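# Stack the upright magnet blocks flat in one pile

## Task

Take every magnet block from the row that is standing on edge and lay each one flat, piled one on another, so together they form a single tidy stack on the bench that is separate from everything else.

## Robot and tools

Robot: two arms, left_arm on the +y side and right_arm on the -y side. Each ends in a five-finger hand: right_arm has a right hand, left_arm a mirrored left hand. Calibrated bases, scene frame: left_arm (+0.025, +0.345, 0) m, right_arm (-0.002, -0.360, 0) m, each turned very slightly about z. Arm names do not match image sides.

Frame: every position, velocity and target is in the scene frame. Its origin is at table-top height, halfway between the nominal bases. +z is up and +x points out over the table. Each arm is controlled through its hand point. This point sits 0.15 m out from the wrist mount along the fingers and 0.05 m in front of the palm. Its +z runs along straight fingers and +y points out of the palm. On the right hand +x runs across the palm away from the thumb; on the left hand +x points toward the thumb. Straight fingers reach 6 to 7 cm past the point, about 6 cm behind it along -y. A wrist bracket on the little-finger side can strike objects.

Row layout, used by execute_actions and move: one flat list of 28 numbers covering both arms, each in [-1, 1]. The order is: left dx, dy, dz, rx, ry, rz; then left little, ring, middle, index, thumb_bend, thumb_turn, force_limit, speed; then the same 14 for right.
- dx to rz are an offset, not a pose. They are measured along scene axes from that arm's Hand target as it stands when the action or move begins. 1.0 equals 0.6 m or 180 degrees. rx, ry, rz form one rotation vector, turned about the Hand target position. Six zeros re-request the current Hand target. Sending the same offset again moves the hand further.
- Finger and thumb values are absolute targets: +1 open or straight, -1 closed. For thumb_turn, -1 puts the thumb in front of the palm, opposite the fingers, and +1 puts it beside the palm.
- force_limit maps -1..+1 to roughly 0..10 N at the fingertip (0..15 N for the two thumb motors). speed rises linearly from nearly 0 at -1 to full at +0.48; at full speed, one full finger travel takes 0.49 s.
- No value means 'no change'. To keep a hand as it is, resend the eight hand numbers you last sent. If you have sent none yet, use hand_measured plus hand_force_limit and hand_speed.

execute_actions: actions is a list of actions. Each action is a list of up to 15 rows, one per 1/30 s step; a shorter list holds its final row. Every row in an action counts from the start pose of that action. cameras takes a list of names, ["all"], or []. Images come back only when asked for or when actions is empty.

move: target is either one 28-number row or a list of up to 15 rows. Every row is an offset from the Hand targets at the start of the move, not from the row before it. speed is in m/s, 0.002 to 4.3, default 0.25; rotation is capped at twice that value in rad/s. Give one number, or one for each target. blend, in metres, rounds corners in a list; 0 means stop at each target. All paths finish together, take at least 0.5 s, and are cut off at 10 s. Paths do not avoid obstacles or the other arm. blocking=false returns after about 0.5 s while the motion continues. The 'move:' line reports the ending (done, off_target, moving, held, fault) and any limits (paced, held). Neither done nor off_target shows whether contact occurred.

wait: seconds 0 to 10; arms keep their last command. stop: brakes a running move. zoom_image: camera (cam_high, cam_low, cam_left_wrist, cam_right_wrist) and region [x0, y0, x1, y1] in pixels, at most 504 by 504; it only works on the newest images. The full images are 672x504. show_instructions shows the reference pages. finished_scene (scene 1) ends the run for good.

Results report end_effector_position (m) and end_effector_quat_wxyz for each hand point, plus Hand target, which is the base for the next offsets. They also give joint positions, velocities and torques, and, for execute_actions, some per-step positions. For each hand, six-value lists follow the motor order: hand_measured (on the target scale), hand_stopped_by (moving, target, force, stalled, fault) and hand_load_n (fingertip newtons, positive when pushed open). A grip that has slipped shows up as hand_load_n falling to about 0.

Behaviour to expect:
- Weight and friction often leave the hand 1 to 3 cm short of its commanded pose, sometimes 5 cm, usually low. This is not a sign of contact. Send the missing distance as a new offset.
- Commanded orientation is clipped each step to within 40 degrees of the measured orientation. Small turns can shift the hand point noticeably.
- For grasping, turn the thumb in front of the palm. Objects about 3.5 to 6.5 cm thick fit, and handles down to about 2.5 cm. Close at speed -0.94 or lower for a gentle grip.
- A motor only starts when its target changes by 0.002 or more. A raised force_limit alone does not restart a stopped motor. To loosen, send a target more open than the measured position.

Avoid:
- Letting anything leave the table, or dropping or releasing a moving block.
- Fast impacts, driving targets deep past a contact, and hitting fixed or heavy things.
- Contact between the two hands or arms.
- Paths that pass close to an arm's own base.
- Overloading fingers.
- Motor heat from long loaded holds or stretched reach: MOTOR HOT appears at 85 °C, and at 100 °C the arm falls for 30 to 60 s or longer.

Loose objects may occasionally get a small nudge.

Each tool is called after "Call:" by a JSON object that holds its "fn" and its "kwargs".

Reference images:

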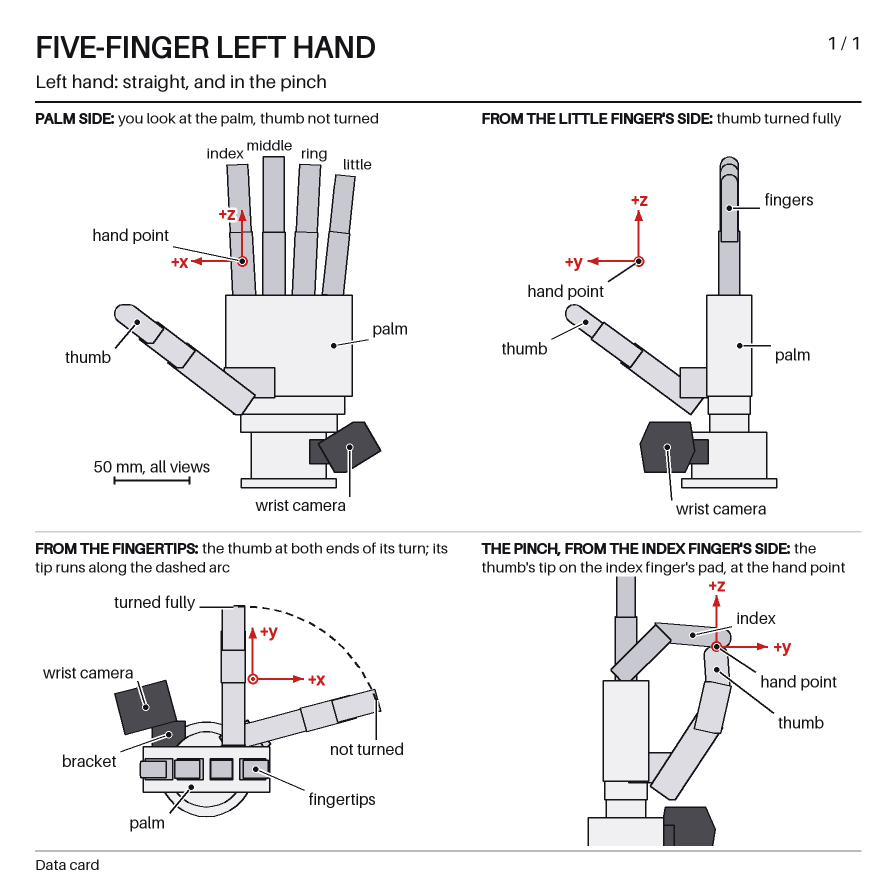

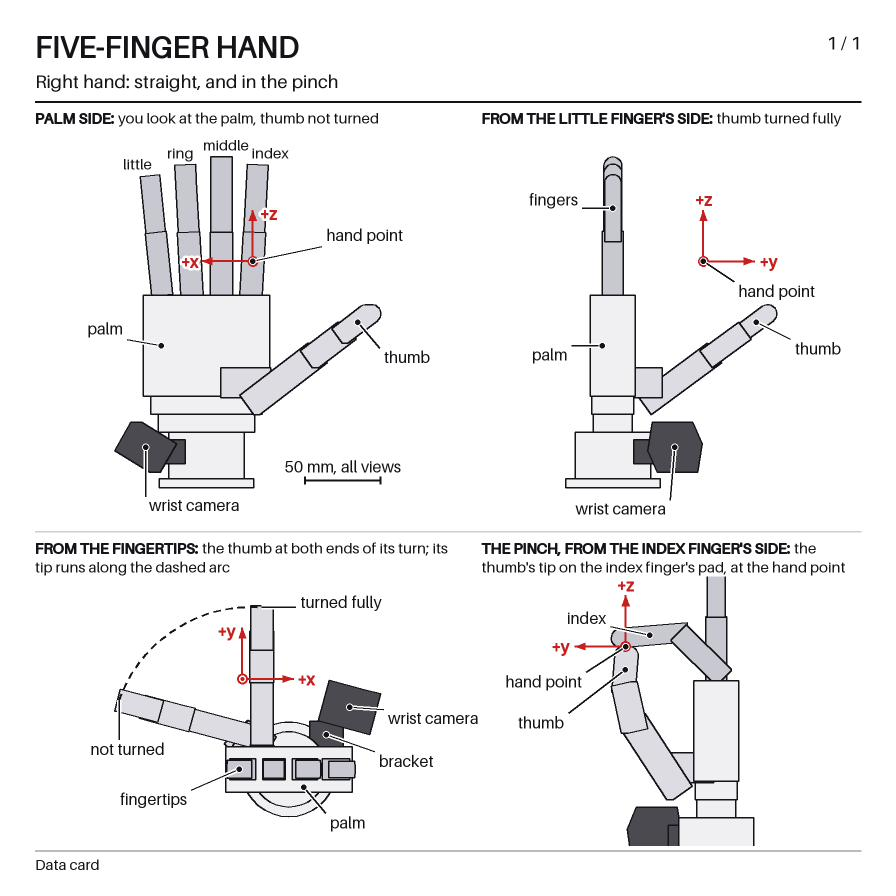

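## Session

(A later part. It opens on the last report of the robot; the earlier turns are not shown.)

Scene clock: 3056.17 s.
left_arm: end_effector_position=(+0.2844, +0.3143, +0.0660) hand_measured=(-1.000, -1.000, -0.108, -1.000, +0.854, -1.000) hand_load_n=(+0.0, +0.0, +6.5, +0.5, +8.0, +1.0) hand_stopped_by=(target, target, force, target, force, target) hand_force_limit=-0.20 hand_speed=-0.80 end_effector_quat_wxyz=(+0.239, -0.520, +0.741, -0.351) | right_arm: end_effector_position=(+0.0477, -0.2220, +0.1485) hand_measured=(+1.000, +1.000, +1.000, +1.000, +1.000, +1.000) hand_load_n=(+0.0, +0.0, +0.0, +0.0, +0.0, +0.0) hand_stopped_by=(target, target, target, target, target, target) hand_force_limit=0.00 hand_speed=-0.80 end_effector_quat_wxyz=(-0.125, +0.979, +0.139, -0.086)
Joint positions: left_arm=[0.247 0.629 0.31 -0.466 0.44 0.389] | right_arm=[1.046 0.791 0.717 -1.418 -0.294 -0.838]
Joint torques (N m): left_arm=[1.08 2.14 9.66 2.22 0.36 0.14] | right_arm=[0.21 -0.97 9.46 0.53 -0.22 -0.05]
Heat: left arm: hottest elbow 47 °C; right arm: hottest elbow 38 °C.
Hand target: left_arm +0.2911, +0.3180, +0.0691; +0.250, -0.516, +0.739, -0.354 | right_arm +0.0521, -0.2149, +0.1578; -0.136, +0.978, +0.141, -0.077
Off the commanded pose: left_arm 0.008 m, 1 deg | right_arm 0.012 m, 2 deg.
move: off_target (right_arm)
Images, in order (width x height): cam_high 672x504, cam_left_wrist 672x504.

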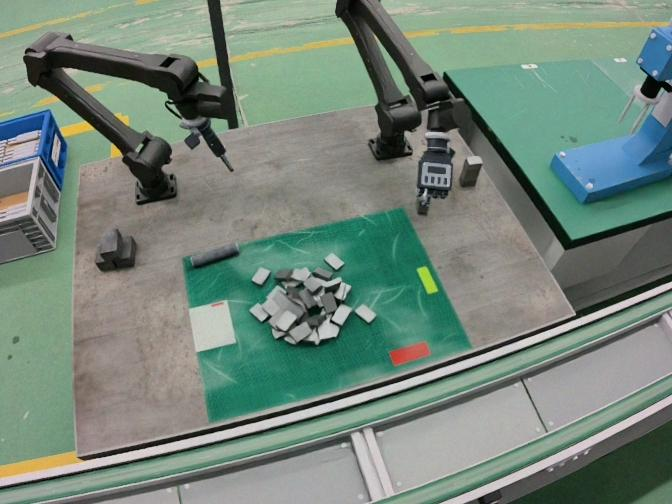

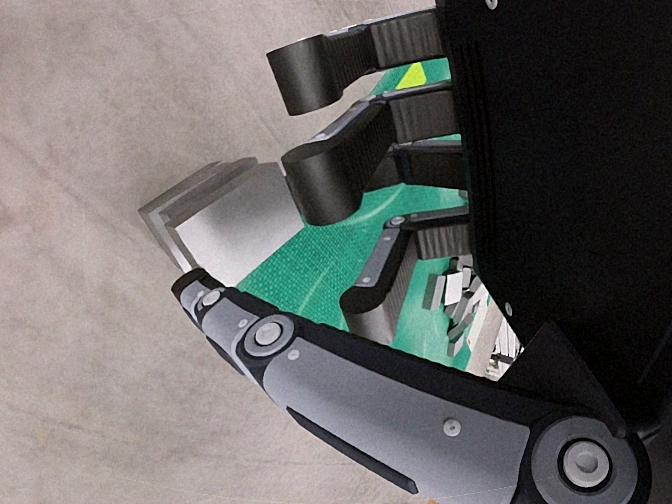

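Call:
{"fn": "move", "kwargs": {"target": [[0.003, 0.0, -0.009, 0, 0, 0, -1, -1, -0.5, -1, 0.85, -1, -0.2, -0.8, 0, 0, 0, 0, 0, 0, 1, 1, 1, 1, 1, 1, 0, -0.8]], "speed": 0.03, "cameras": ["cam_left_wrist", "cam_low"]}}

Call:
{"fn": "zoom_image", "kwargs": {"camera": "cam_left_wrist", "region": [130, 155, 250, 275]}}

Call:
{"fn": "zoom_image", "kwargs": {"camera": "cam_low", "region": [220, 180, 280, 240]}}

Scene clock: 3165.40 s.
left_arm: end_effector_position=(+0.2865, +0.3148, +0.0609) hand_measured=(-1.000, -1.000, -0.108, -1.000, +0.854, -1.000) hand_load_n=(+0.0, +0.0, +6.5, +0.0, +8.0, +1.0) hand_stopped_by=(target, target, force, target, force, target) hand_force_limit=-0.20 hand_speed=-0.80 end_effector_quat_wxyz=(+0.239, -0.519, +0.741, -0.351) | right_arm: end_effector_position=(+0.0477, -0.2220, +0.1485) hand_measured=(+1.000, +1.000, +1.000, +1.000, +1.000, +1.000) hand_load_n=(+0.0, +0.0, +0.0, +0.0, +0.0, +0.0) hand_stopped_by=(target, target, target, target, target, target) hand_force_limit=0.00 hand_speed=-0.80 end_effector_quat_wxyz=(-0.125, +0.979, +0.139, -0.086)
Joint positions: left_arm=[0.247 0.649 0.301 -0.436 0.44 0.389] | right_arm=[1.046 0.791 0.717 -1.418 -0.294 -0.838]
Joint torques (N m): left_arm=[0.85 1.9 9.51 2.25 0.31 0.12] | right_arm=[0.09 -0.97 9.46 0.53 -0.21 -0.06]
Heat: left arm: hottest elbow 44 °C; right arm: hottest elbow 38 °C.
Hand target: left_arm +0.2930, +0.3181, +0.0637; +0.250, -0.516, +0.739, -0.354 | right_arm +0.0521, -0.2149, +0.1578; -0.136, +0.978, +0.141, -0.077
Off the commanded pose: left_arm 0.008 m, 1 deg | right_arm 0.012 m, 2 deg.
move: off_target (right_arm)
Images, in order (width x height): cam_low 672x504, cam_left_wrist 672x504.

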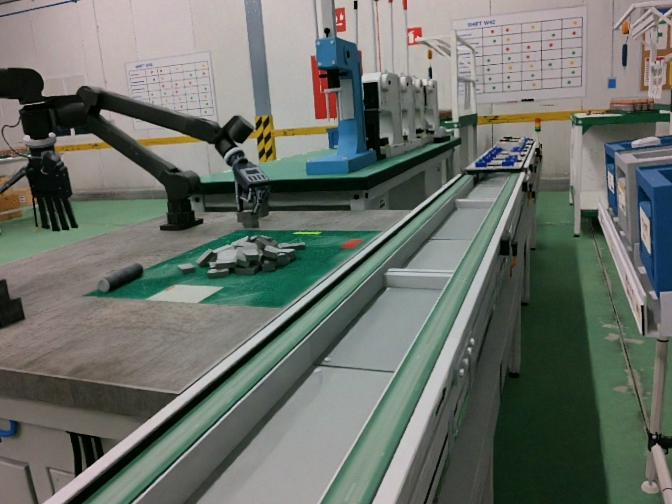

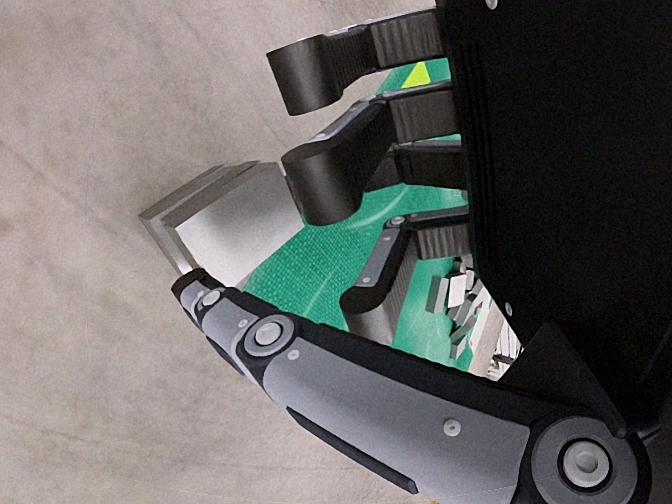

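Scaled by 4.200 from the camera's 672x504 image, which has a finer 960x720 frame.

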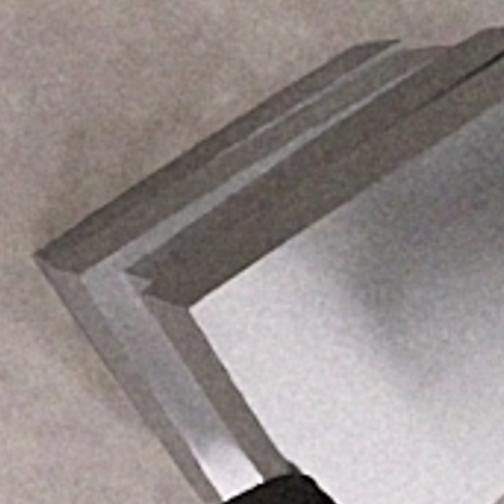

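Scaled by 8.400 from the camera's 672x504 image, which has a finer 960x720 frame.

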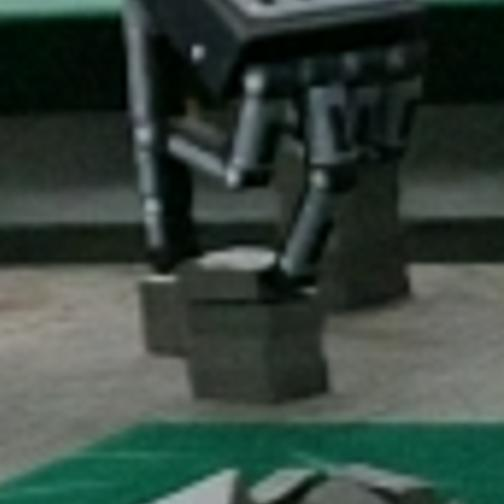

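Call:
{"fn": "move", "kwargs": {"target": [[-0.0125, 0.0, 0.002, 0, 0, 0, -1, -1, -0.5, -1, 0.85, -1, -0.2, -0.8, 0, 0, 0, 0, 0, 0, 1, 1, 1, 1, 1, 1, 0, -0.8]], "speed": 0.02, "cameras": ["cam_left_wrist"]}}

Call:
{"fn": "zoom_image", "kwargs": {"camera": "cam_left_wrist", "region": [130, 155, 250, 275]}}

Scene clock: 3195.83 s.
left_arm: end_effector_position=(+0.2854, +0.3154, +0.0619) hand_measured=(-1.000, -1.000, -0.108, -1.000, +0.854, -1.000) hand_load_n=(+0.0, +0.0, +6.5, +0.0, +8.5, +1.0) hand_stopped_by=(target, target, force, target, force, target) hand_force_limit=-0.20 hand_speed=-0.80 end_effector_quat_wxyz=(+0.245, -0.517, +0.740, -0.354) | right_arm: end_effector_position=(+0.0477, -0.2220, +0.1485) hand_measured=(+1.000, +1.000, +1.000, +1.000, +1.000, +1.000) hand_load_n=(+0.0, +0.0, +0.0, +0.0, +0.0, +0.0) hand_stopped_by=(target, target, target, target, target, target) hand_force_limit=0.00 hand_speed=-0.80 end_effector_quat_wxyz=(-0.125, +0.979, +0.139, -0.086)
Joint positions: left_arm=[0.253 0.63 0.294 -0.436 0.445 0.393] | right_arm=[1.046 0.791 0.717 -1.418 -0.294 -0.838]
Joint torques (N m): left_arm=[1.2 0.56 9.52 0.94 0.37 0.14] | right_arm=[0.15 -0.91 9.44 0.51 -0.22 -0.05]
Heat: left arm: hottest elbow 43 °C; right arm: hottest elbow 38 °C.
Hand target: left_arm +0.2855, +0.3180, +0.0650; +0.250, -0.515, +0.739, -0.354 | right_arm +0.0521, -0.2149, +0.1578; -0.136, +0.978, +0.141, -0.077
Off the commanded pose: left_arm 0.004 m, 1 deg | right_arm 0.012 m, 2 deg.
move: off_target (right_arm)
Images, in order (width x height): cam_left_wrist 672x504.

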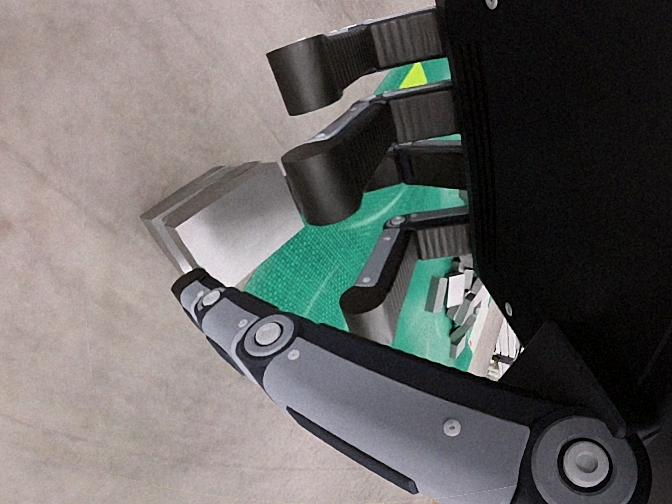

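Scaled by 4.200 from the camera's 672x504 image, which has a finer 960x720 frame.

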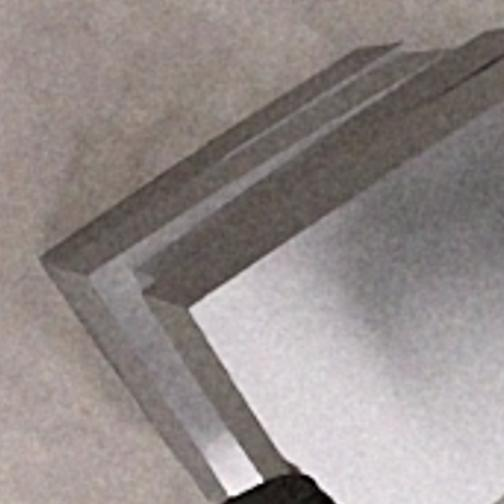

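Call:
{"fn": "move", "kwargs": {"target": [[0.0, 0.0, -0.0085, 0, 0, 0, -1, -1, -0.5, -1, 0.85, -1, -0.2, -0.8, 0, 0, 0, 0, 0, 0, 1, 1, 1, 1, 1, 1, 0, -0.8]], "speed": 0.02, "cameras": ["cam_left_wrist", "cam_low"]}}

Call:
{"fn": "zoom_image", "kwargs": {"camera": "cam_left_wrist", "region": [130, 155, 250, 275]}}

Call:
{"fn": "zoom_image", "kwargs": {"camera": "cam_low", "region": [220, 180, 280, 240]}}

Scene clock: 3204.43 s.
left_arm: end_effector_position=(+0.2838, +0.3150, +0.0595) hand_measured=(-1.000, -1.000, -0.108, -1.000, +0.854, -1.000) hand_load_n=(+0.0, +0.0, +7.0, +0.0, +8.0, +1.0) hand_stopped_by=(target, target, force, target, force, target) hand_force_limit=-0.20 hand_speed=-0.80 end_effector_quat_wxyz=(+0.243, -0.517, +0.741, -0.353) | right_arm: end_effector_position=(+0.0477, -0.2220, +0.1485) hand_measured=(+1.000, +1.000, +1.000, +1.000, +1.000, +1.000) hand_load_n=(+0.0, +0.0, +0.0, +0.0, +0.0, +0.0) hand_stopped_by=(target, target, target, target, target, target) hand_force_limit=0.00 hand_speed=-0.80 end_effector_quat_wxyz=(-0.125, +0.979, +0.139, -0.086)
Joint positions: left_arm=[0.254 0.63 0.289 -0.436 0.446 0.394] | right_arm=[1.046 0.791 0.717 -1.418 -0.294 -0.838]
Joint torques (N m): left_arm=[1.14 1.26 8.92 1.73 0.34 0.14] | right_arm=[0.15 -0.91 9.47 0.53 -0.22 -0.05]
Heat: left arm: hottest elbow 43 °C; right arm: hottest elbow 38 °C.
Hand target: left_arm +0.2855, +0.3180, +0.0598; +0.250, -0.516, +0.739, -0.354 | right_arm +0.0521, -0.2149, +0.1578; -0.136, +0.978, +0.141, -0.077
Off the commanded pose: left_arm 0.003 m, 1 deg | right_arm 0.012 m, 2 deg.
move: off_target (right_arm)
Images, in order (width x height): cam_low 672x504, cam_left_wrist 672x504.

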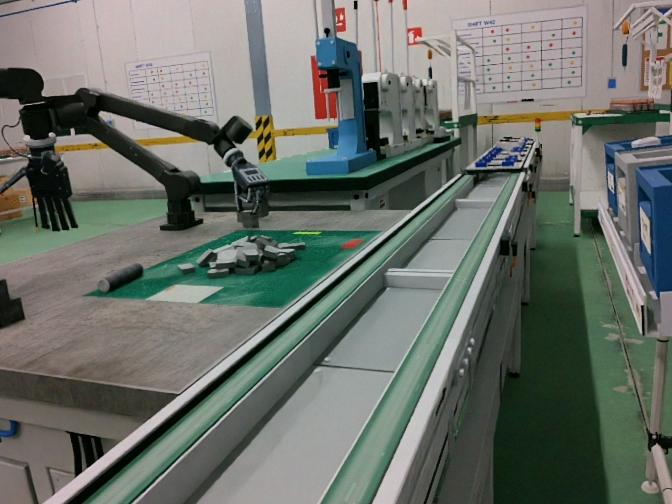

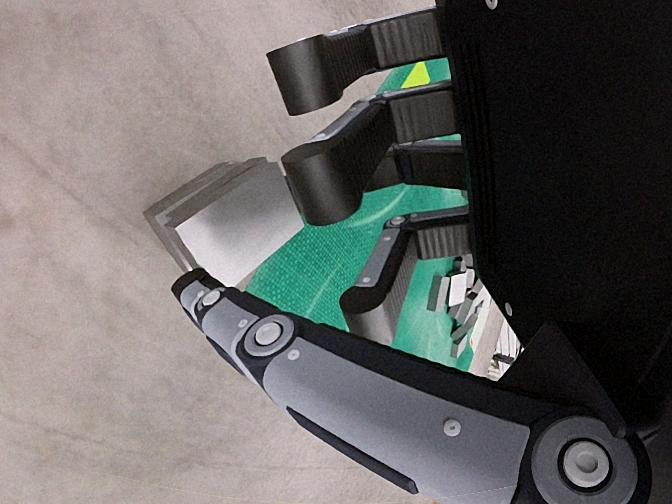

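Scaled by 4.200 from the camera's 672x504 image, which has a finer 960x720 frame.

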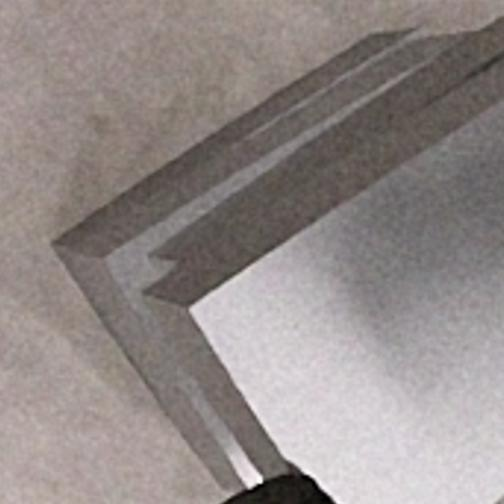

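Scaled by 8.400 from the camera's 672x504 image, which has a finer 960x720 frame.

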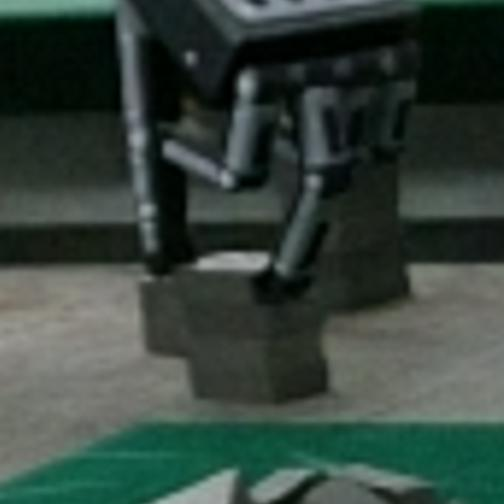

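Call:
{"fn": "move", "kwargs": {"target": [[0.003, 0.0, -0.006, 0, 0, 0, -1, -1, -0.5, -1, 0.85, -1, -0.2, -0.8, 0, 0, 0, 0, 0, 0, 1, 1, 1, 1, 1, 1, 0, -0.8]], "speed": 0.02, "cameras": ["cam_left_wrist"]}}

Call:
{"fn": "zoom_image", "kwargs": {"camera": "cam_left_wrist", "region": [130, 155, 250, 275]}}

Scene clock: 3213.30 s.
left_arm: end_effector_position=(+0.2840, +0.3150, +0.0585) hand_measured=(-1.000, -1.000, -0.108, -1.000, +0.856, -1.000) hand_load_n=(+0.5, +0.0, +6.0, +0.5, +8.5, +1.5) hand_stopped_by=(target, target, force, target, force, target) hand_force_limit=-0.20 hand_speed=-0.80 end_effector_quat_wxyz=(+0.244, -0.517, +0.740, -0.354) | right_arm: end_effector_position=(+0.0477, -0.2220, +0.1485) hand_measured=(+1.000, +1.000, +1.000, +1.000, +1.000, +1.000) hand_load_n=(+0.0, +0.0, +0.0, +0.0, -0.5, +0.0) hand_stopped_by=(target, target, target, target, target, target) hand_force_limit=0.00 hand_speed=-0.80 end_effector_quat_wxyz=(-0.125, +0.979, +0.139, -0.086)
Joint positions: left_arm=[0.254 0.63 0.285 -0.428 0.447 0.394] | right_arm=[1.046 0.791 0.717 -1.418 -0.294 -0.838]
Joint torques (N m): left_arm=[0.91 2.55 8.81 2.26 0.27 0.13] | right_arm=[0.15 -0.97 9.47 0.51 -0.22 -0.05]
Heat: left arm: hottest elbow 43 °C; right arm: hottest elbow 38 °C.
Hand target: left_arm +0.2873, +0.3180, +0.0562; +0.250, -0.516, +0.739, -0.354 | right_arm +0.0521, -0.2149, +0.1578; -0.136, +0.978, +0.141, -0.077
Off the commanded pose: left_arm 0.005 m, 1 deg | right_arm 0.012 m, 2 deg.
move: off_target (right_arm)
Images, in order (width x height): cam_left_wrist 672x504.

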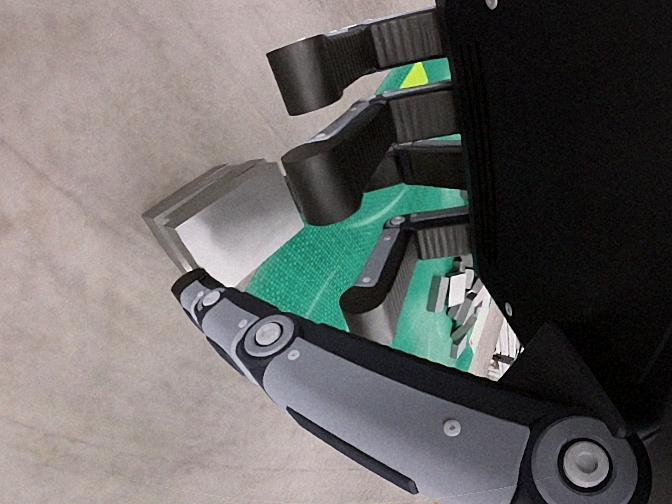

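Scaled by 4.200 from the camera's 672x504 image, which has a finer 960x720 frame.

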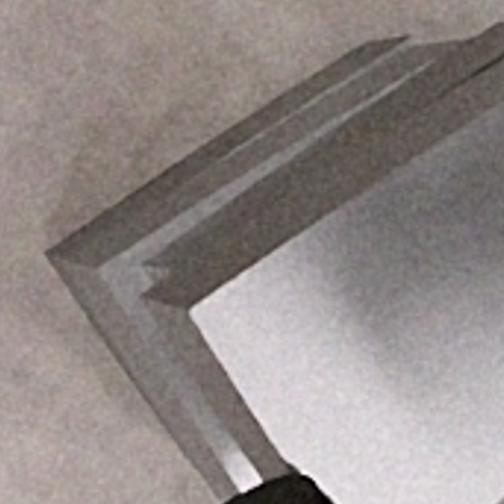

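Call:
{"fn": "move", "kwargs": {"target": [0, 0, 0.003, 0, 0, 0, -1, -1, 0.12, -1, 0.85, -1, -0.3, -0.8, 0, 0, 0, 0, 0, 0, 1, 1, 1, 1, 1, 1, 0, -0.8], "speed": 0.02, "cameras": ["cam_left_wrist", "cam_low"]}}

Call:
{"fn": "zoom_image", "kwargs": {"camera": "cam_left_wrist", "region": [130, 155, 250, 275]}}

Call:
{"fn": "zoom_image", "kwargs": {"camera": "cam_low", "region": [220, 180, 280, 240]}}

Scene clock: 3225.77 s.
left_arm: end_effector_position=(+0.2833, +0.3148, +0.0571) hand_measured=(-1.000, -1.000, +0.120, -1.000, +0.854, -1.000) hand_load_n=(+0.0, +0.0, +0.0, +0.0, +0.0, +0.0) hand_stopped_by=(target, target, target, target, force, target) hand_force_limit=-0.30 hand_speed=-0.80 end_effector_quat_wxyz=(+0.243, -0.517, +0.741, -0.354) | right_arm: end_effector_position=(+0.0477, -0.2220, +0.1485) hand_measured=(+1.000, +1.000, +1.000, +1.000, +1.000, +1.000) hand_load_n=(+0.0, +0.0, +0.0, +0.0, +0.0, -0.5) hand_stopped_by=(target, target, target, target, target, target) hand_force_limit=0.00 hand_speed=-0.80 end_effector_quat_wxyz=(-0.125, +0.979, +0.139, -0.086)
Joint positions: left_arm=[0.254 0.631 0.282 -0.427 0.447 0.394] | right_arm=[1.046 0.791 0.717 -1.418 -0.294 -0.838]
Joint torques (N m): left_arm=[0.97 2.2 9.36 1.95 0.28 0.13] | right_arm=[0.15 -0.97 9.47 0.53 -0.21 -0.06]
Heat: left arm: hottest elbow 42 °C; right arm: hottest elbow 38 °C.
Hand target: left_arm +0.2872, +0.3180, +0.0579; +0.250, -0.516, +0.739, -0.354 | right_arm +0.0521, -0.2149, +0.1578; -0.136, +0.978, +0.141, -0.077
Off the commanded pose: left_arm 0.005 m, 1 deg | right_arm 0.012 m, 2 deg.
move: off_target (right_arm)
Images, in order (width x height): cam_low 672x504, cam_left_wrist 672x504.

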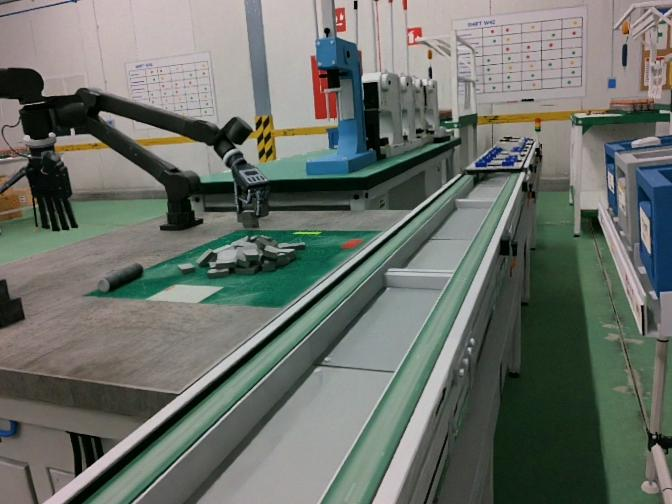

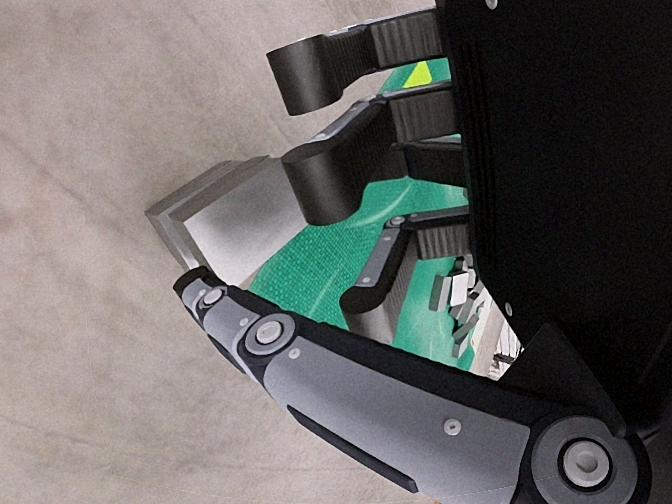

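Scaled by 4.200 from the camera's 672x504 image, which has a finer 960x720 frame.

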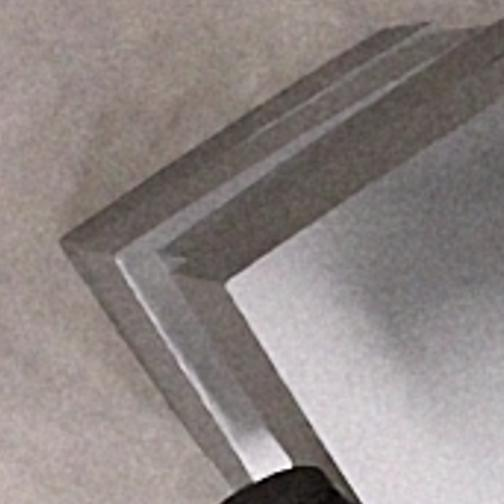

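Scaled by 8.400 from the camera's 672x504 image, which has a finer 960x720 frame.

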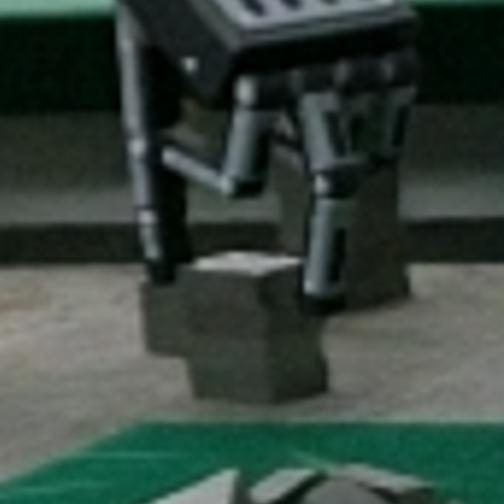

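Call:
{"fn": "move", "kwargs": {"target": [0.004, 0, -0.0105, 0, 0, 0, -1, -1, 0.12, -1, 0.852, -1, -0.3, -0.8, 0, 0, 0, 0, 0, 0, 1, 1, 1, 1, 1, 1, 0, -0.8], "speed": 0.02, "cameras": ["cam_left_wrist", "cam_low"]}}

Call:
{"fn": "zoom_image", "kwargs": {"camera": "cam_left_wrist", "region": [130, 155, 250, 275]}}

Scene clock: 3250.37 s.
left_arm: end_effector_position=(+0.2851, +0.3153, +0.0516) hand_measured=(-1.000, -1.000, +0.120, -1.000, +0.852, -1.000) hand_load_n=(+0.0, +0.0, +0.0, +0.0, +1.0, +0.0) hand_stopped_by=(target, target, target, target, target, target) hand_force_limit=-0.30 hand_speed=-0.80 end_effector_quat_wxyz=(+0.242, -0.518, +0.741, -0.353) | right_arm: end_effector_position=(+0.0477, -0.2220, +0.1485) hand_measured=(+1.000, +1.000, +1.000, +1.000, +1.000, +1.000) hand_load_n=(+0.0, +0.0, +0.0, +0.0, +0.0, +0.0) hand_stopped_by=(target, target, target, target, target, target) hand_force_limit=0.00 hand_speed=-0.80 end_effector_quat_wxyz=(-0.125, +0.979, +0.139, -0.086)
Joint positions: left_arm=[0.254 0.655 0.274 -0.397 0.447 0.394] | right_arm=[1.046 0.791 0.717 -1.418 -0.294 -0.838]
Joint torques (N m): left_arm=[0.67 2.26 9.05 2.28 0.2 0.11] | right_arm=[0.09 -0.91 9.47 0.53 -0.22 -0.05]
Heat: left arm: hottest elbow 42 °C; right arm: hottest elbow 38 °C.
Hand target: left_arm +0.2897, +0.3180, +0.0518; +0.250, -0.516, +0.739, -0.354 | right_arm +0.0521, -0.2149, +0.1578; -0.136, +0.978, +0.141, -0.077
Off the commanded pose: left_arm 0.005 m, 1 deg | right_arm 0.012 m, 2 deg.
move: off_target (right_arm)
Images, in order (width x height): cam_low 672x504, cam_left_wrist 672x504.

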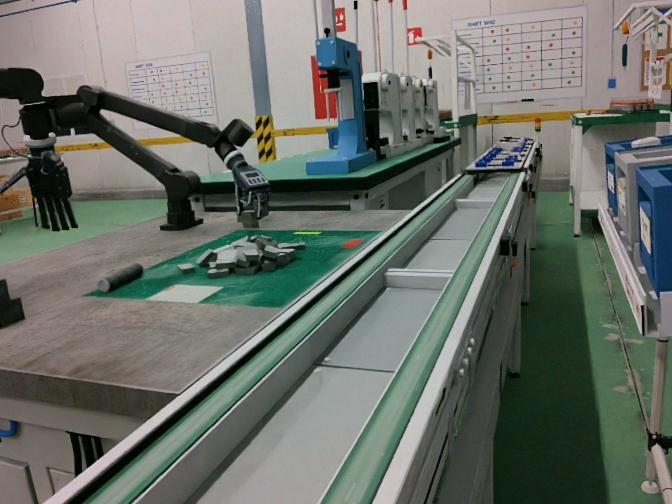

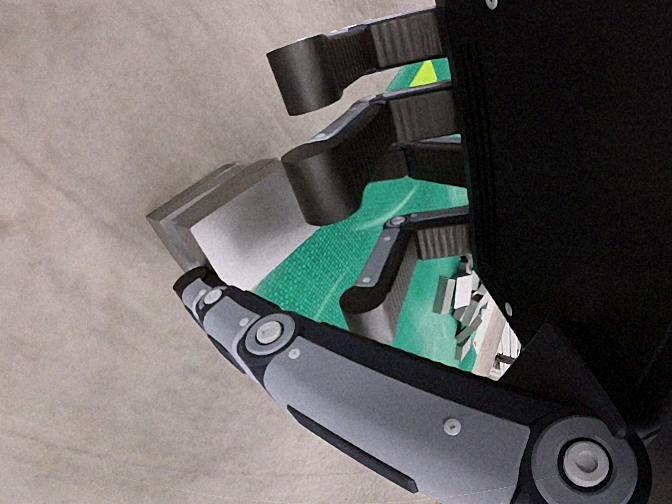

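Scaled by 4.200 from the camera's 672x504 image, which has a finer 960x720 frame.

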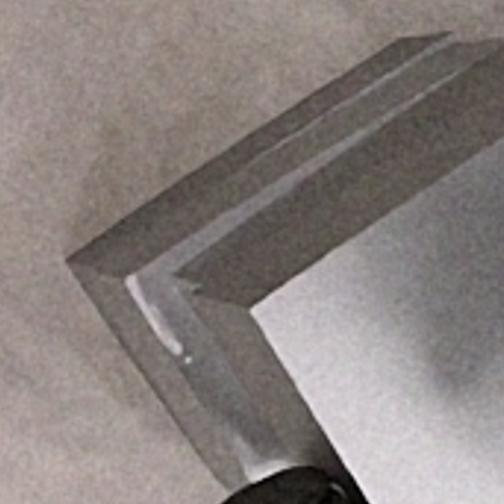

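Call:
{"fn": "move", "kwargs": {"target": [0.0, 0, 0, 0, 0, 0, -1, -1, -0.12, -1, 0.852, -1, -0.35, -0.85, 0, 0, 0, 0, 0, 0, 1, 1, 1, 1, 1, 1, 0, -0.8], "speed": 0.02, "cameras": ["cam_left_wrist", "cam_low"]}}

Call:
{"fn": "zoom_image", "kwargs": {"camera": "cam_left_wrist", "region": [130, 155, 250, 275]}}

Call:
{"fn": "zoom_image", "kwargs": {"camera": "cam_low", "region": [220, 180, 280, 240]}}

Scene clock: 3260.73 s.
left_arm: end_effector_position=(+0.2859, +0.3155, +0.0519) hand_measured=(-1.000, -1.000, -0.100, -1.000, +0.854, -1.000) hand_load_n=(+0.0, +0.0, +6.0, +0.0, +6.5, +1.0) hand_stopped_by=(target, target, force, target, target, target) hand_force_limit=-0.35 hand_speed=-0.85 end_effector_quat_wxyz=(+0.244, -0.517, +0.741, -0.354) | right_arm: end_effector_position=(+0.0477, -0.2220, +0.1485) hand_measured=(+1.000, +1.000, +1.000, +1.000, +1.000, +1.000) hand_load_n=(+0.0, +0.0, +0.0, +0.0, +0.0, +0.0) hand_stopped_by=(target, target, target, target, target, target) hand_force_limit=0.00 hand_speed=-0.80 end_effector_quat_wxyz=(-0.125, +0.979, +0.139, -0.086)
Joint positions: left_arm=[0.254 0.656 0.273 -0.393 0.447 0.394] | right_arm=[1.046 0.791 0.717 -1.418 -0.294 -0.838]
Joint torques (N m): left_arm=[0.73 2.26 9.1 2.09 0.19 0.11] | right_arm=[0.09 -1.03 9.47 0.51 -0.22 -0.06]
Heat: left arm: hottest elbow 42 °C; right arm: hottest elbow 38 °C.
Hand target: left_arm +0.2896, +0.3180, +0.0517; +0.250, -0.516, +0.739, -0.354 | right_arm +0.0521, -0.2149, +0.1578; -0.136, +0.978, +0.141, -0.077
Off the commanded pose: left_arm 0.005 m, 1 deg | right_arm 0.012 m, 2 deg.
move: off_target (right_arm)
Images, in order (width x height): cam_low 672x504, cam_left_wrist 672x504.

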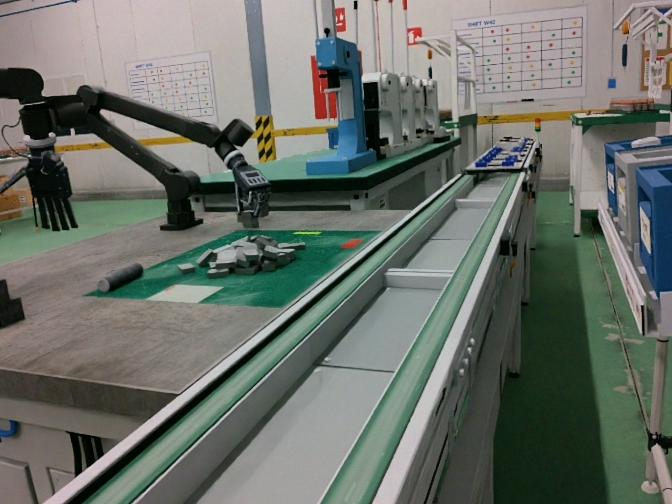

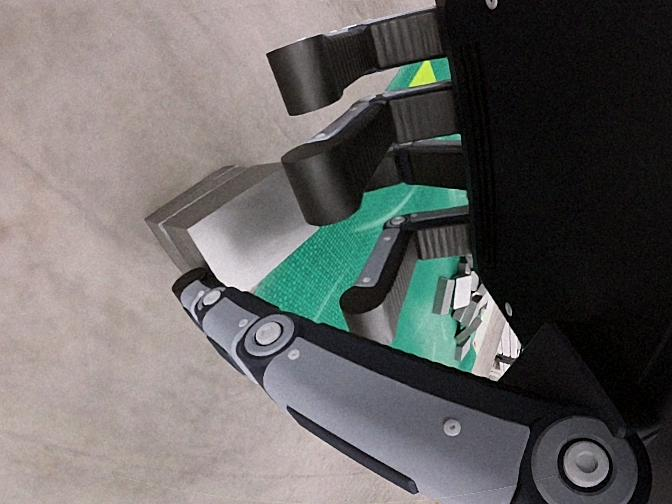

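Scaled by 4.200 from the camera's 672x504 image, which has a finer 960x720 frame.

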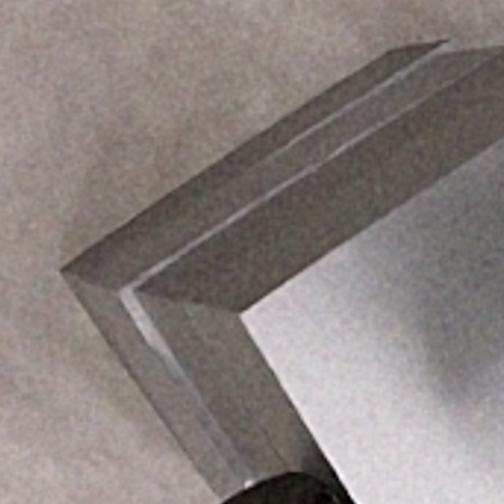

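Scaled by 8.400 from the camera's 672x504 image, which has a finer 960x720 frame.

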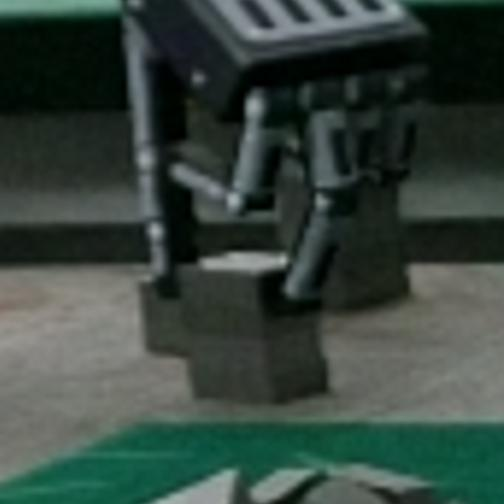

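Call:
{"fn": "move", "kwargs": {"target": [0.0, 0, 0, 0, 0, 0, -1, -1, 0.05, -1, 0.93, -1, -0.35, -0.8, 0, 0, 0, 0, 0, 0, 1, 1, 1, 1, 1, 1, 0, -0.8], "speed": 0.02, "cameras": ["cam_left_wrist", "cam_low"]}}

Call:
{"fn": "zoom_image", "kwargs": {"camera": "cam_left_wrist", "region": [130, 155, 250, 275]}}

Scene clock: 3271.23 s.
left_arm: end_effector_position=(+0.2859, +0.3155, +0.0519) hand_measured=(-1.000, -1.000, +0.050, -1.000, +0.930, -1.000) hand_load_n=(+0.0, +0.0, +0.0, +0.0, +0.0, +0.0) hand_stopped_by=(target, target, target, target, target, target) hand_force_limit=-0.35 hand_speed=-0.80 end_effector_quat_wxyz=(+0.244, -0.517, +0.741, -0.354) | right_arm: end_effector_position=(+0.0477, -0.2220, +0.1485) hand_measured=(+1.000, +1.000, +1.000, +1.000, +1.000, +1.000) hand_load_n=(+0.0, +0.0, +0.0, +0.0, +0.0, +0.0) hand_stopped_by=(target, target, target, target, target, target) hand_force_limit=0.00 hand_speed=-0.80 end_effector_quat_wxyz=(-0.125, +0.979, +0.139, -0.086)
Joint positions: left_arm=[0.254 0.656 0.273 -0.393 0.447 0.394] | right_arm=[1.046 0.791 0.717 -1.418 -0.294 -0.838]
Joint torques (N m): left_arm=[0.62 2.14 9.07 2.09 0.2 0.11] | right_arm=[0.09 -0.97 9.44 0.5 -0.21 -0.05]
Heat: left arm: hottest elbow 41 °C; right arm: hottest elbow 38 °C.
Hand target: left_arm +0.2896, +0.3180, +0.0517; +0.250, -0.516, +0.739, -0.354 | right_arm +0.0521, -0.2149, +0.1578; -0.136, +0.978, +0.141, -0.077
Off the commanded pose: left_arm 0.005 m, 1 deg | right_arm 0.012 m, 2 deg.
move: off_target (right_arm)
Images, in order (width x height): cam_low 672x504, cam_left_wrist 672x504.

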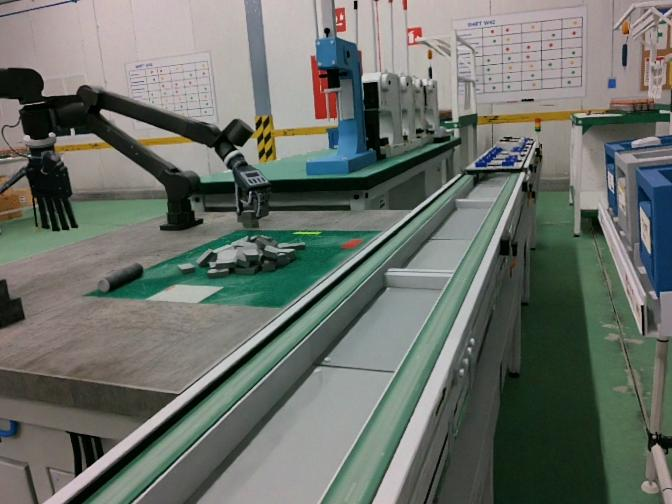

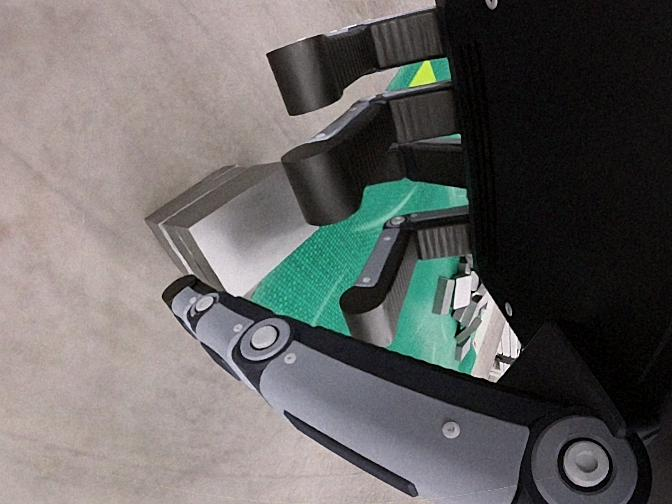

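Scaled by 4.200 from the camera's 672x504 image, which has a finer 960x720 frame.

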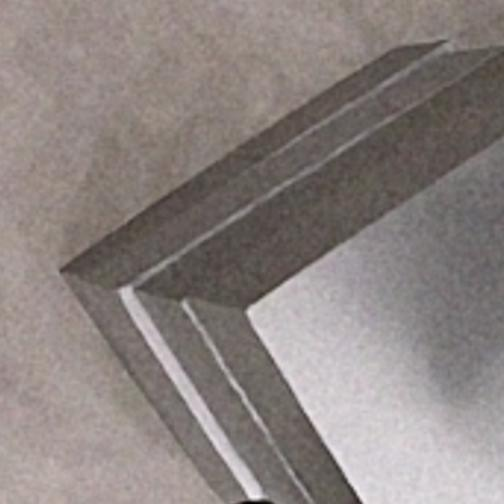

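Call:
{"fn": "move", "kwargs": {"target": [[0, 0, 0, 0, 0, 0, -1, -1, 0.25, -1, 0.93, -1, -0.3, -0.7, 0, 0, 0, 0, 0, 0, 1, 1, 1, 1, 1, 1, 0, -0.8], [0.012, 0, 0.09, 0, 0, 0, -1, -1, 0.25, -1, 0.93, -1, -0.3, -0.7, 0, 0, 0, 0, 0, 0, 1, 1, 1, 1, 1, 1, 0, -0.8]], "speed": 0.05, "cameras": ["cam_left_wrist"]}}

Call:
{"fn": "zoom_image", "kwargs": {"camera": "cam_left_wrist", "region": [120, 130, 320, 310]}}

Scene clock: 3289.07 s.
left_arm: end_effector_position=(+0.2843, +0.3163, +0.0797) hand_measured=(-1.000, -1.000, +0.250, -1.000, +0.930, -1.000) hand_load_n=(+0.0, +0.0, +0.0, +0.0, +0.0, +0.0) hand_stopped_by=(target, target, target, target, target, target) hand_force_limit=-0.30 hand_speed=-0.70 end_effector_quat_wxyz=(+0.232, -0.525, +0.743, -0.345) | right_arm: end_effector_position=(+0.0477, -0.2220, +0.1485) hand_measured=(+1.000, +1.000, +1.000, +1.000, +1.000, +1.000) hand_load_n=(+0.0, +0.0, -0.5, +0.0, +0.0, +0.0) hand_stopped_by=(target, target, target, target, target, target) hand_force_limit=0.00 hand_speed=-0.80 end_effector_quat_wxyz=(-0.125, +0.979, +0.139, -0.086)
Joint positions: left_arm=[0.253 0.627 0.355 -0.536 0.439 0.393] | right_arm=[1.046 0.791 0.717 -1.418 -0.294 -0.838]
Joint torques (N m): left_arm=[-0.09 0.56 13.75 0.75 0.22 0.04] | right_arm=[0.15 -0.97 9.47 0.53 -0.22 -0.06]
Heat: left arm: hottest elbow 41 °C; right arm: hottest elbow 38 °C.
Hand target: left_arm +0.2968, +0.3180, +0.1057; +0.250, -0.516, +0.739, -0.354 | right_arm +0.0521, -0.2149, +0.1578; -0.136, +0.978, +0.141, -0.077
Off the commanded pose: left_arm 0.029 m, 3 deg | right_arm 0.012 m, 2 deg.
move: off_target (left_arm, right_arm)
Images, in order (width x height): cam_left_wrist 672x504.

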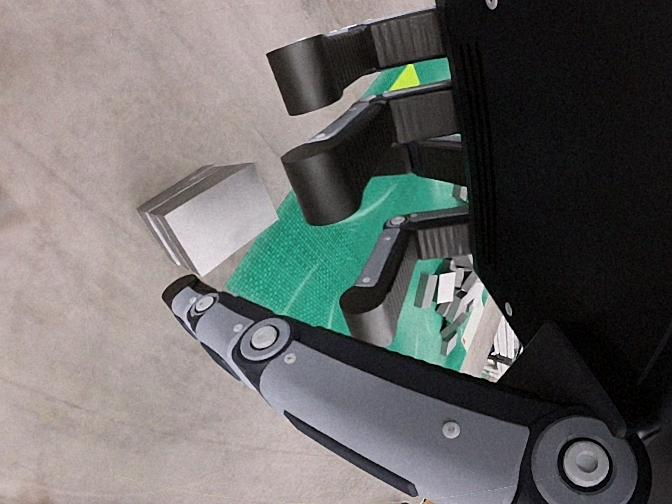

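Scaled by 2.520 from the camera's 672x504 image, which has a finer 960x720 frame.

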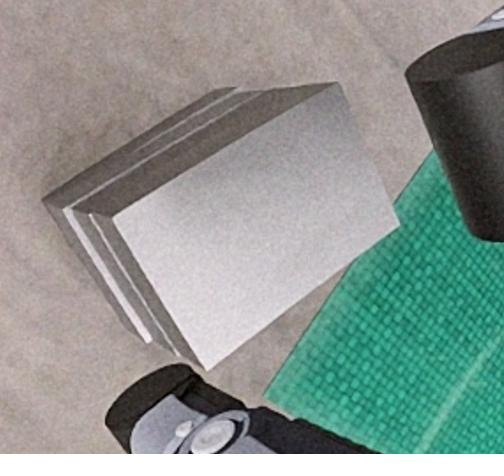

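Call:
{"fn": "move", "kwargs": {"target": [[0.0, 0.0, 0.03, 0, 0, 0, -1, -1, 0.25, -1, 0.93, -1, -0.3, -0.7, 0, 0, 0, 0, 0, 0, 1, 1, 1, 1, 1, 1, 0, -0.8], [-0.1363, 0.129, -0.01, 0, 0, 0.037, -1, -1, 0.2, -1, 0.85, -1, -0.3, -0.7, 0, 0, 0, 0, 0, 0, 1, 1, 1, 1, 1, 1, 0, -0.8]], "speed": 0.1, "blend": [0.01, 0], "cameras": ["cam_left_wrist", "cam_high"]}}

Call:
{"fn": "zoom_image", "kwargs": {"camera": "cam_left_wrist", "region": [60, 80, 380, 320]}}

Call:
{"fn": "zoom_image", "kwargs": {"camera": "cam_high", "region": [390, 130, 490, 230]}}

Scene clock: 3396.10 s.
left_arm: end_effector_position=(+0.2155, +0.3933, +0.0964) hand_measured=(-1.000, -1.000, +0.200, -1.000, +0.850, -1.000) hand_load_n=(+0.0, +0.0, +0.0, +0.0, +0.0, +0.0) hand_stopped_by=(target, target, target, target, target, target) hand_force_limit=-0.30 hand_speed=-0.70 end_effector_quat_wxyz=(+0.272, -0.555, +0.709, -0.339) | right_arm: end_effector_position=(+0.0477, -0.2220, +0.1485) hand_measured=(+1.000, +1.000, +1.000, +1.000, +1.000, +1.000) hand_load_n=(+0.0, +0.0, +0.0, +0.0, +0.0, +0.0) hand_stopped_by=(target, target, target, target, target, target) hand_force_limit=0.00 hand_speed=-0.80 end_effector_quat_wxyz=(-0.125, +0.979, +0.139, -0.086)
Joint positions: left_arm=[0.902 0.484 0.386 -0.964 0.777 0.911] | right_arm=[1.046 0.791 0.717 -1.418 -0.294 -0.838]
Joint torques (N m): left_arm=[1.08 4.01 10.4 0.35 0.54 0.14] | right_arm=[0.09 -0.97 9.47 0.53 -0.22 -0.06]
Heat: left arm: hottest elbow 49 °C; right arm: hottest elbow 39 °C.
Hand target: left_arm +0.2151, +0.3955, +0.0997; +0.270, -0.558, +0.708, -0.339 | right_arm +0.0521, -0.2149, +0.1578; -0.136, +0.978, +0.141, -0.077
Off the commanded pose: left_arm 0.004 m, 0 deg | right_arm 0.012 m, 2 deg.
move: off_target (right_arm); blend cut to 0.0094 m at target 1
Images, in order (width x height): cam_high 672x504, cam_left_wrist 672x504.

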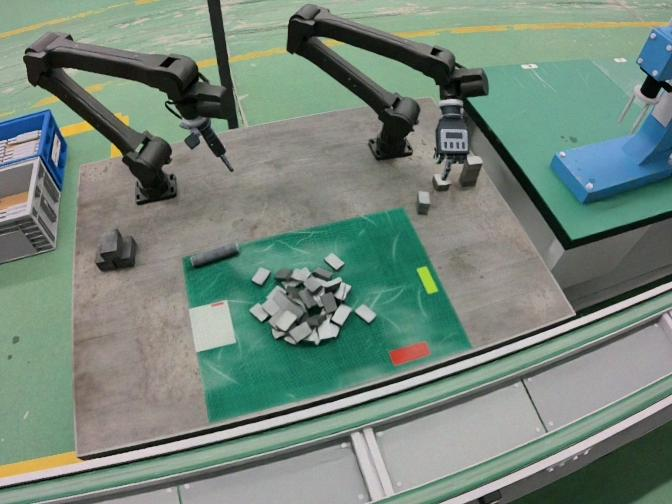

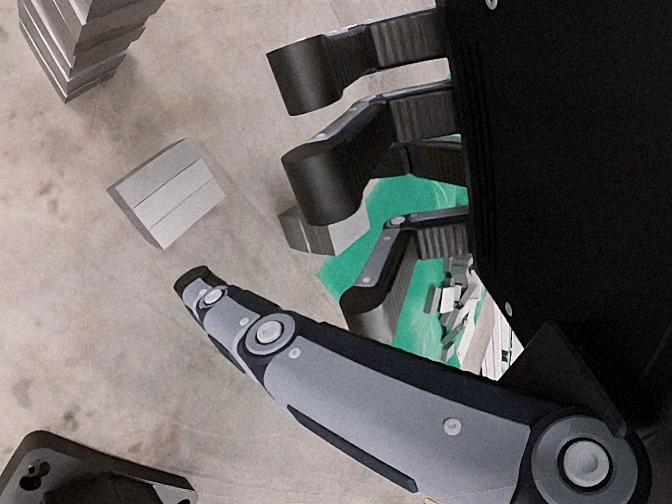

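Scaled by 1.575 from the camera's 672x504 image, which has a finer 960x720 frame.

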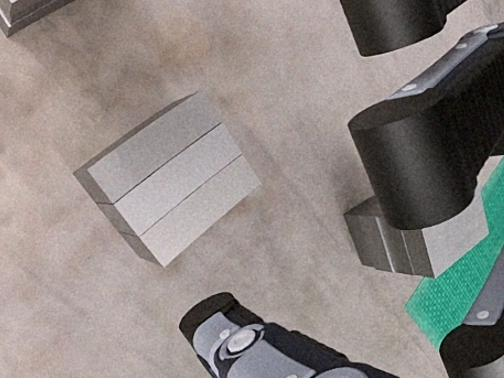

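Scaled by 5.040 from the camera's 672x504 image, which has a finer 960x720 frame.

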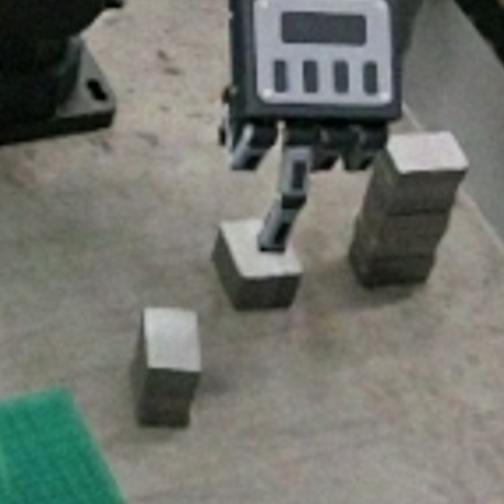

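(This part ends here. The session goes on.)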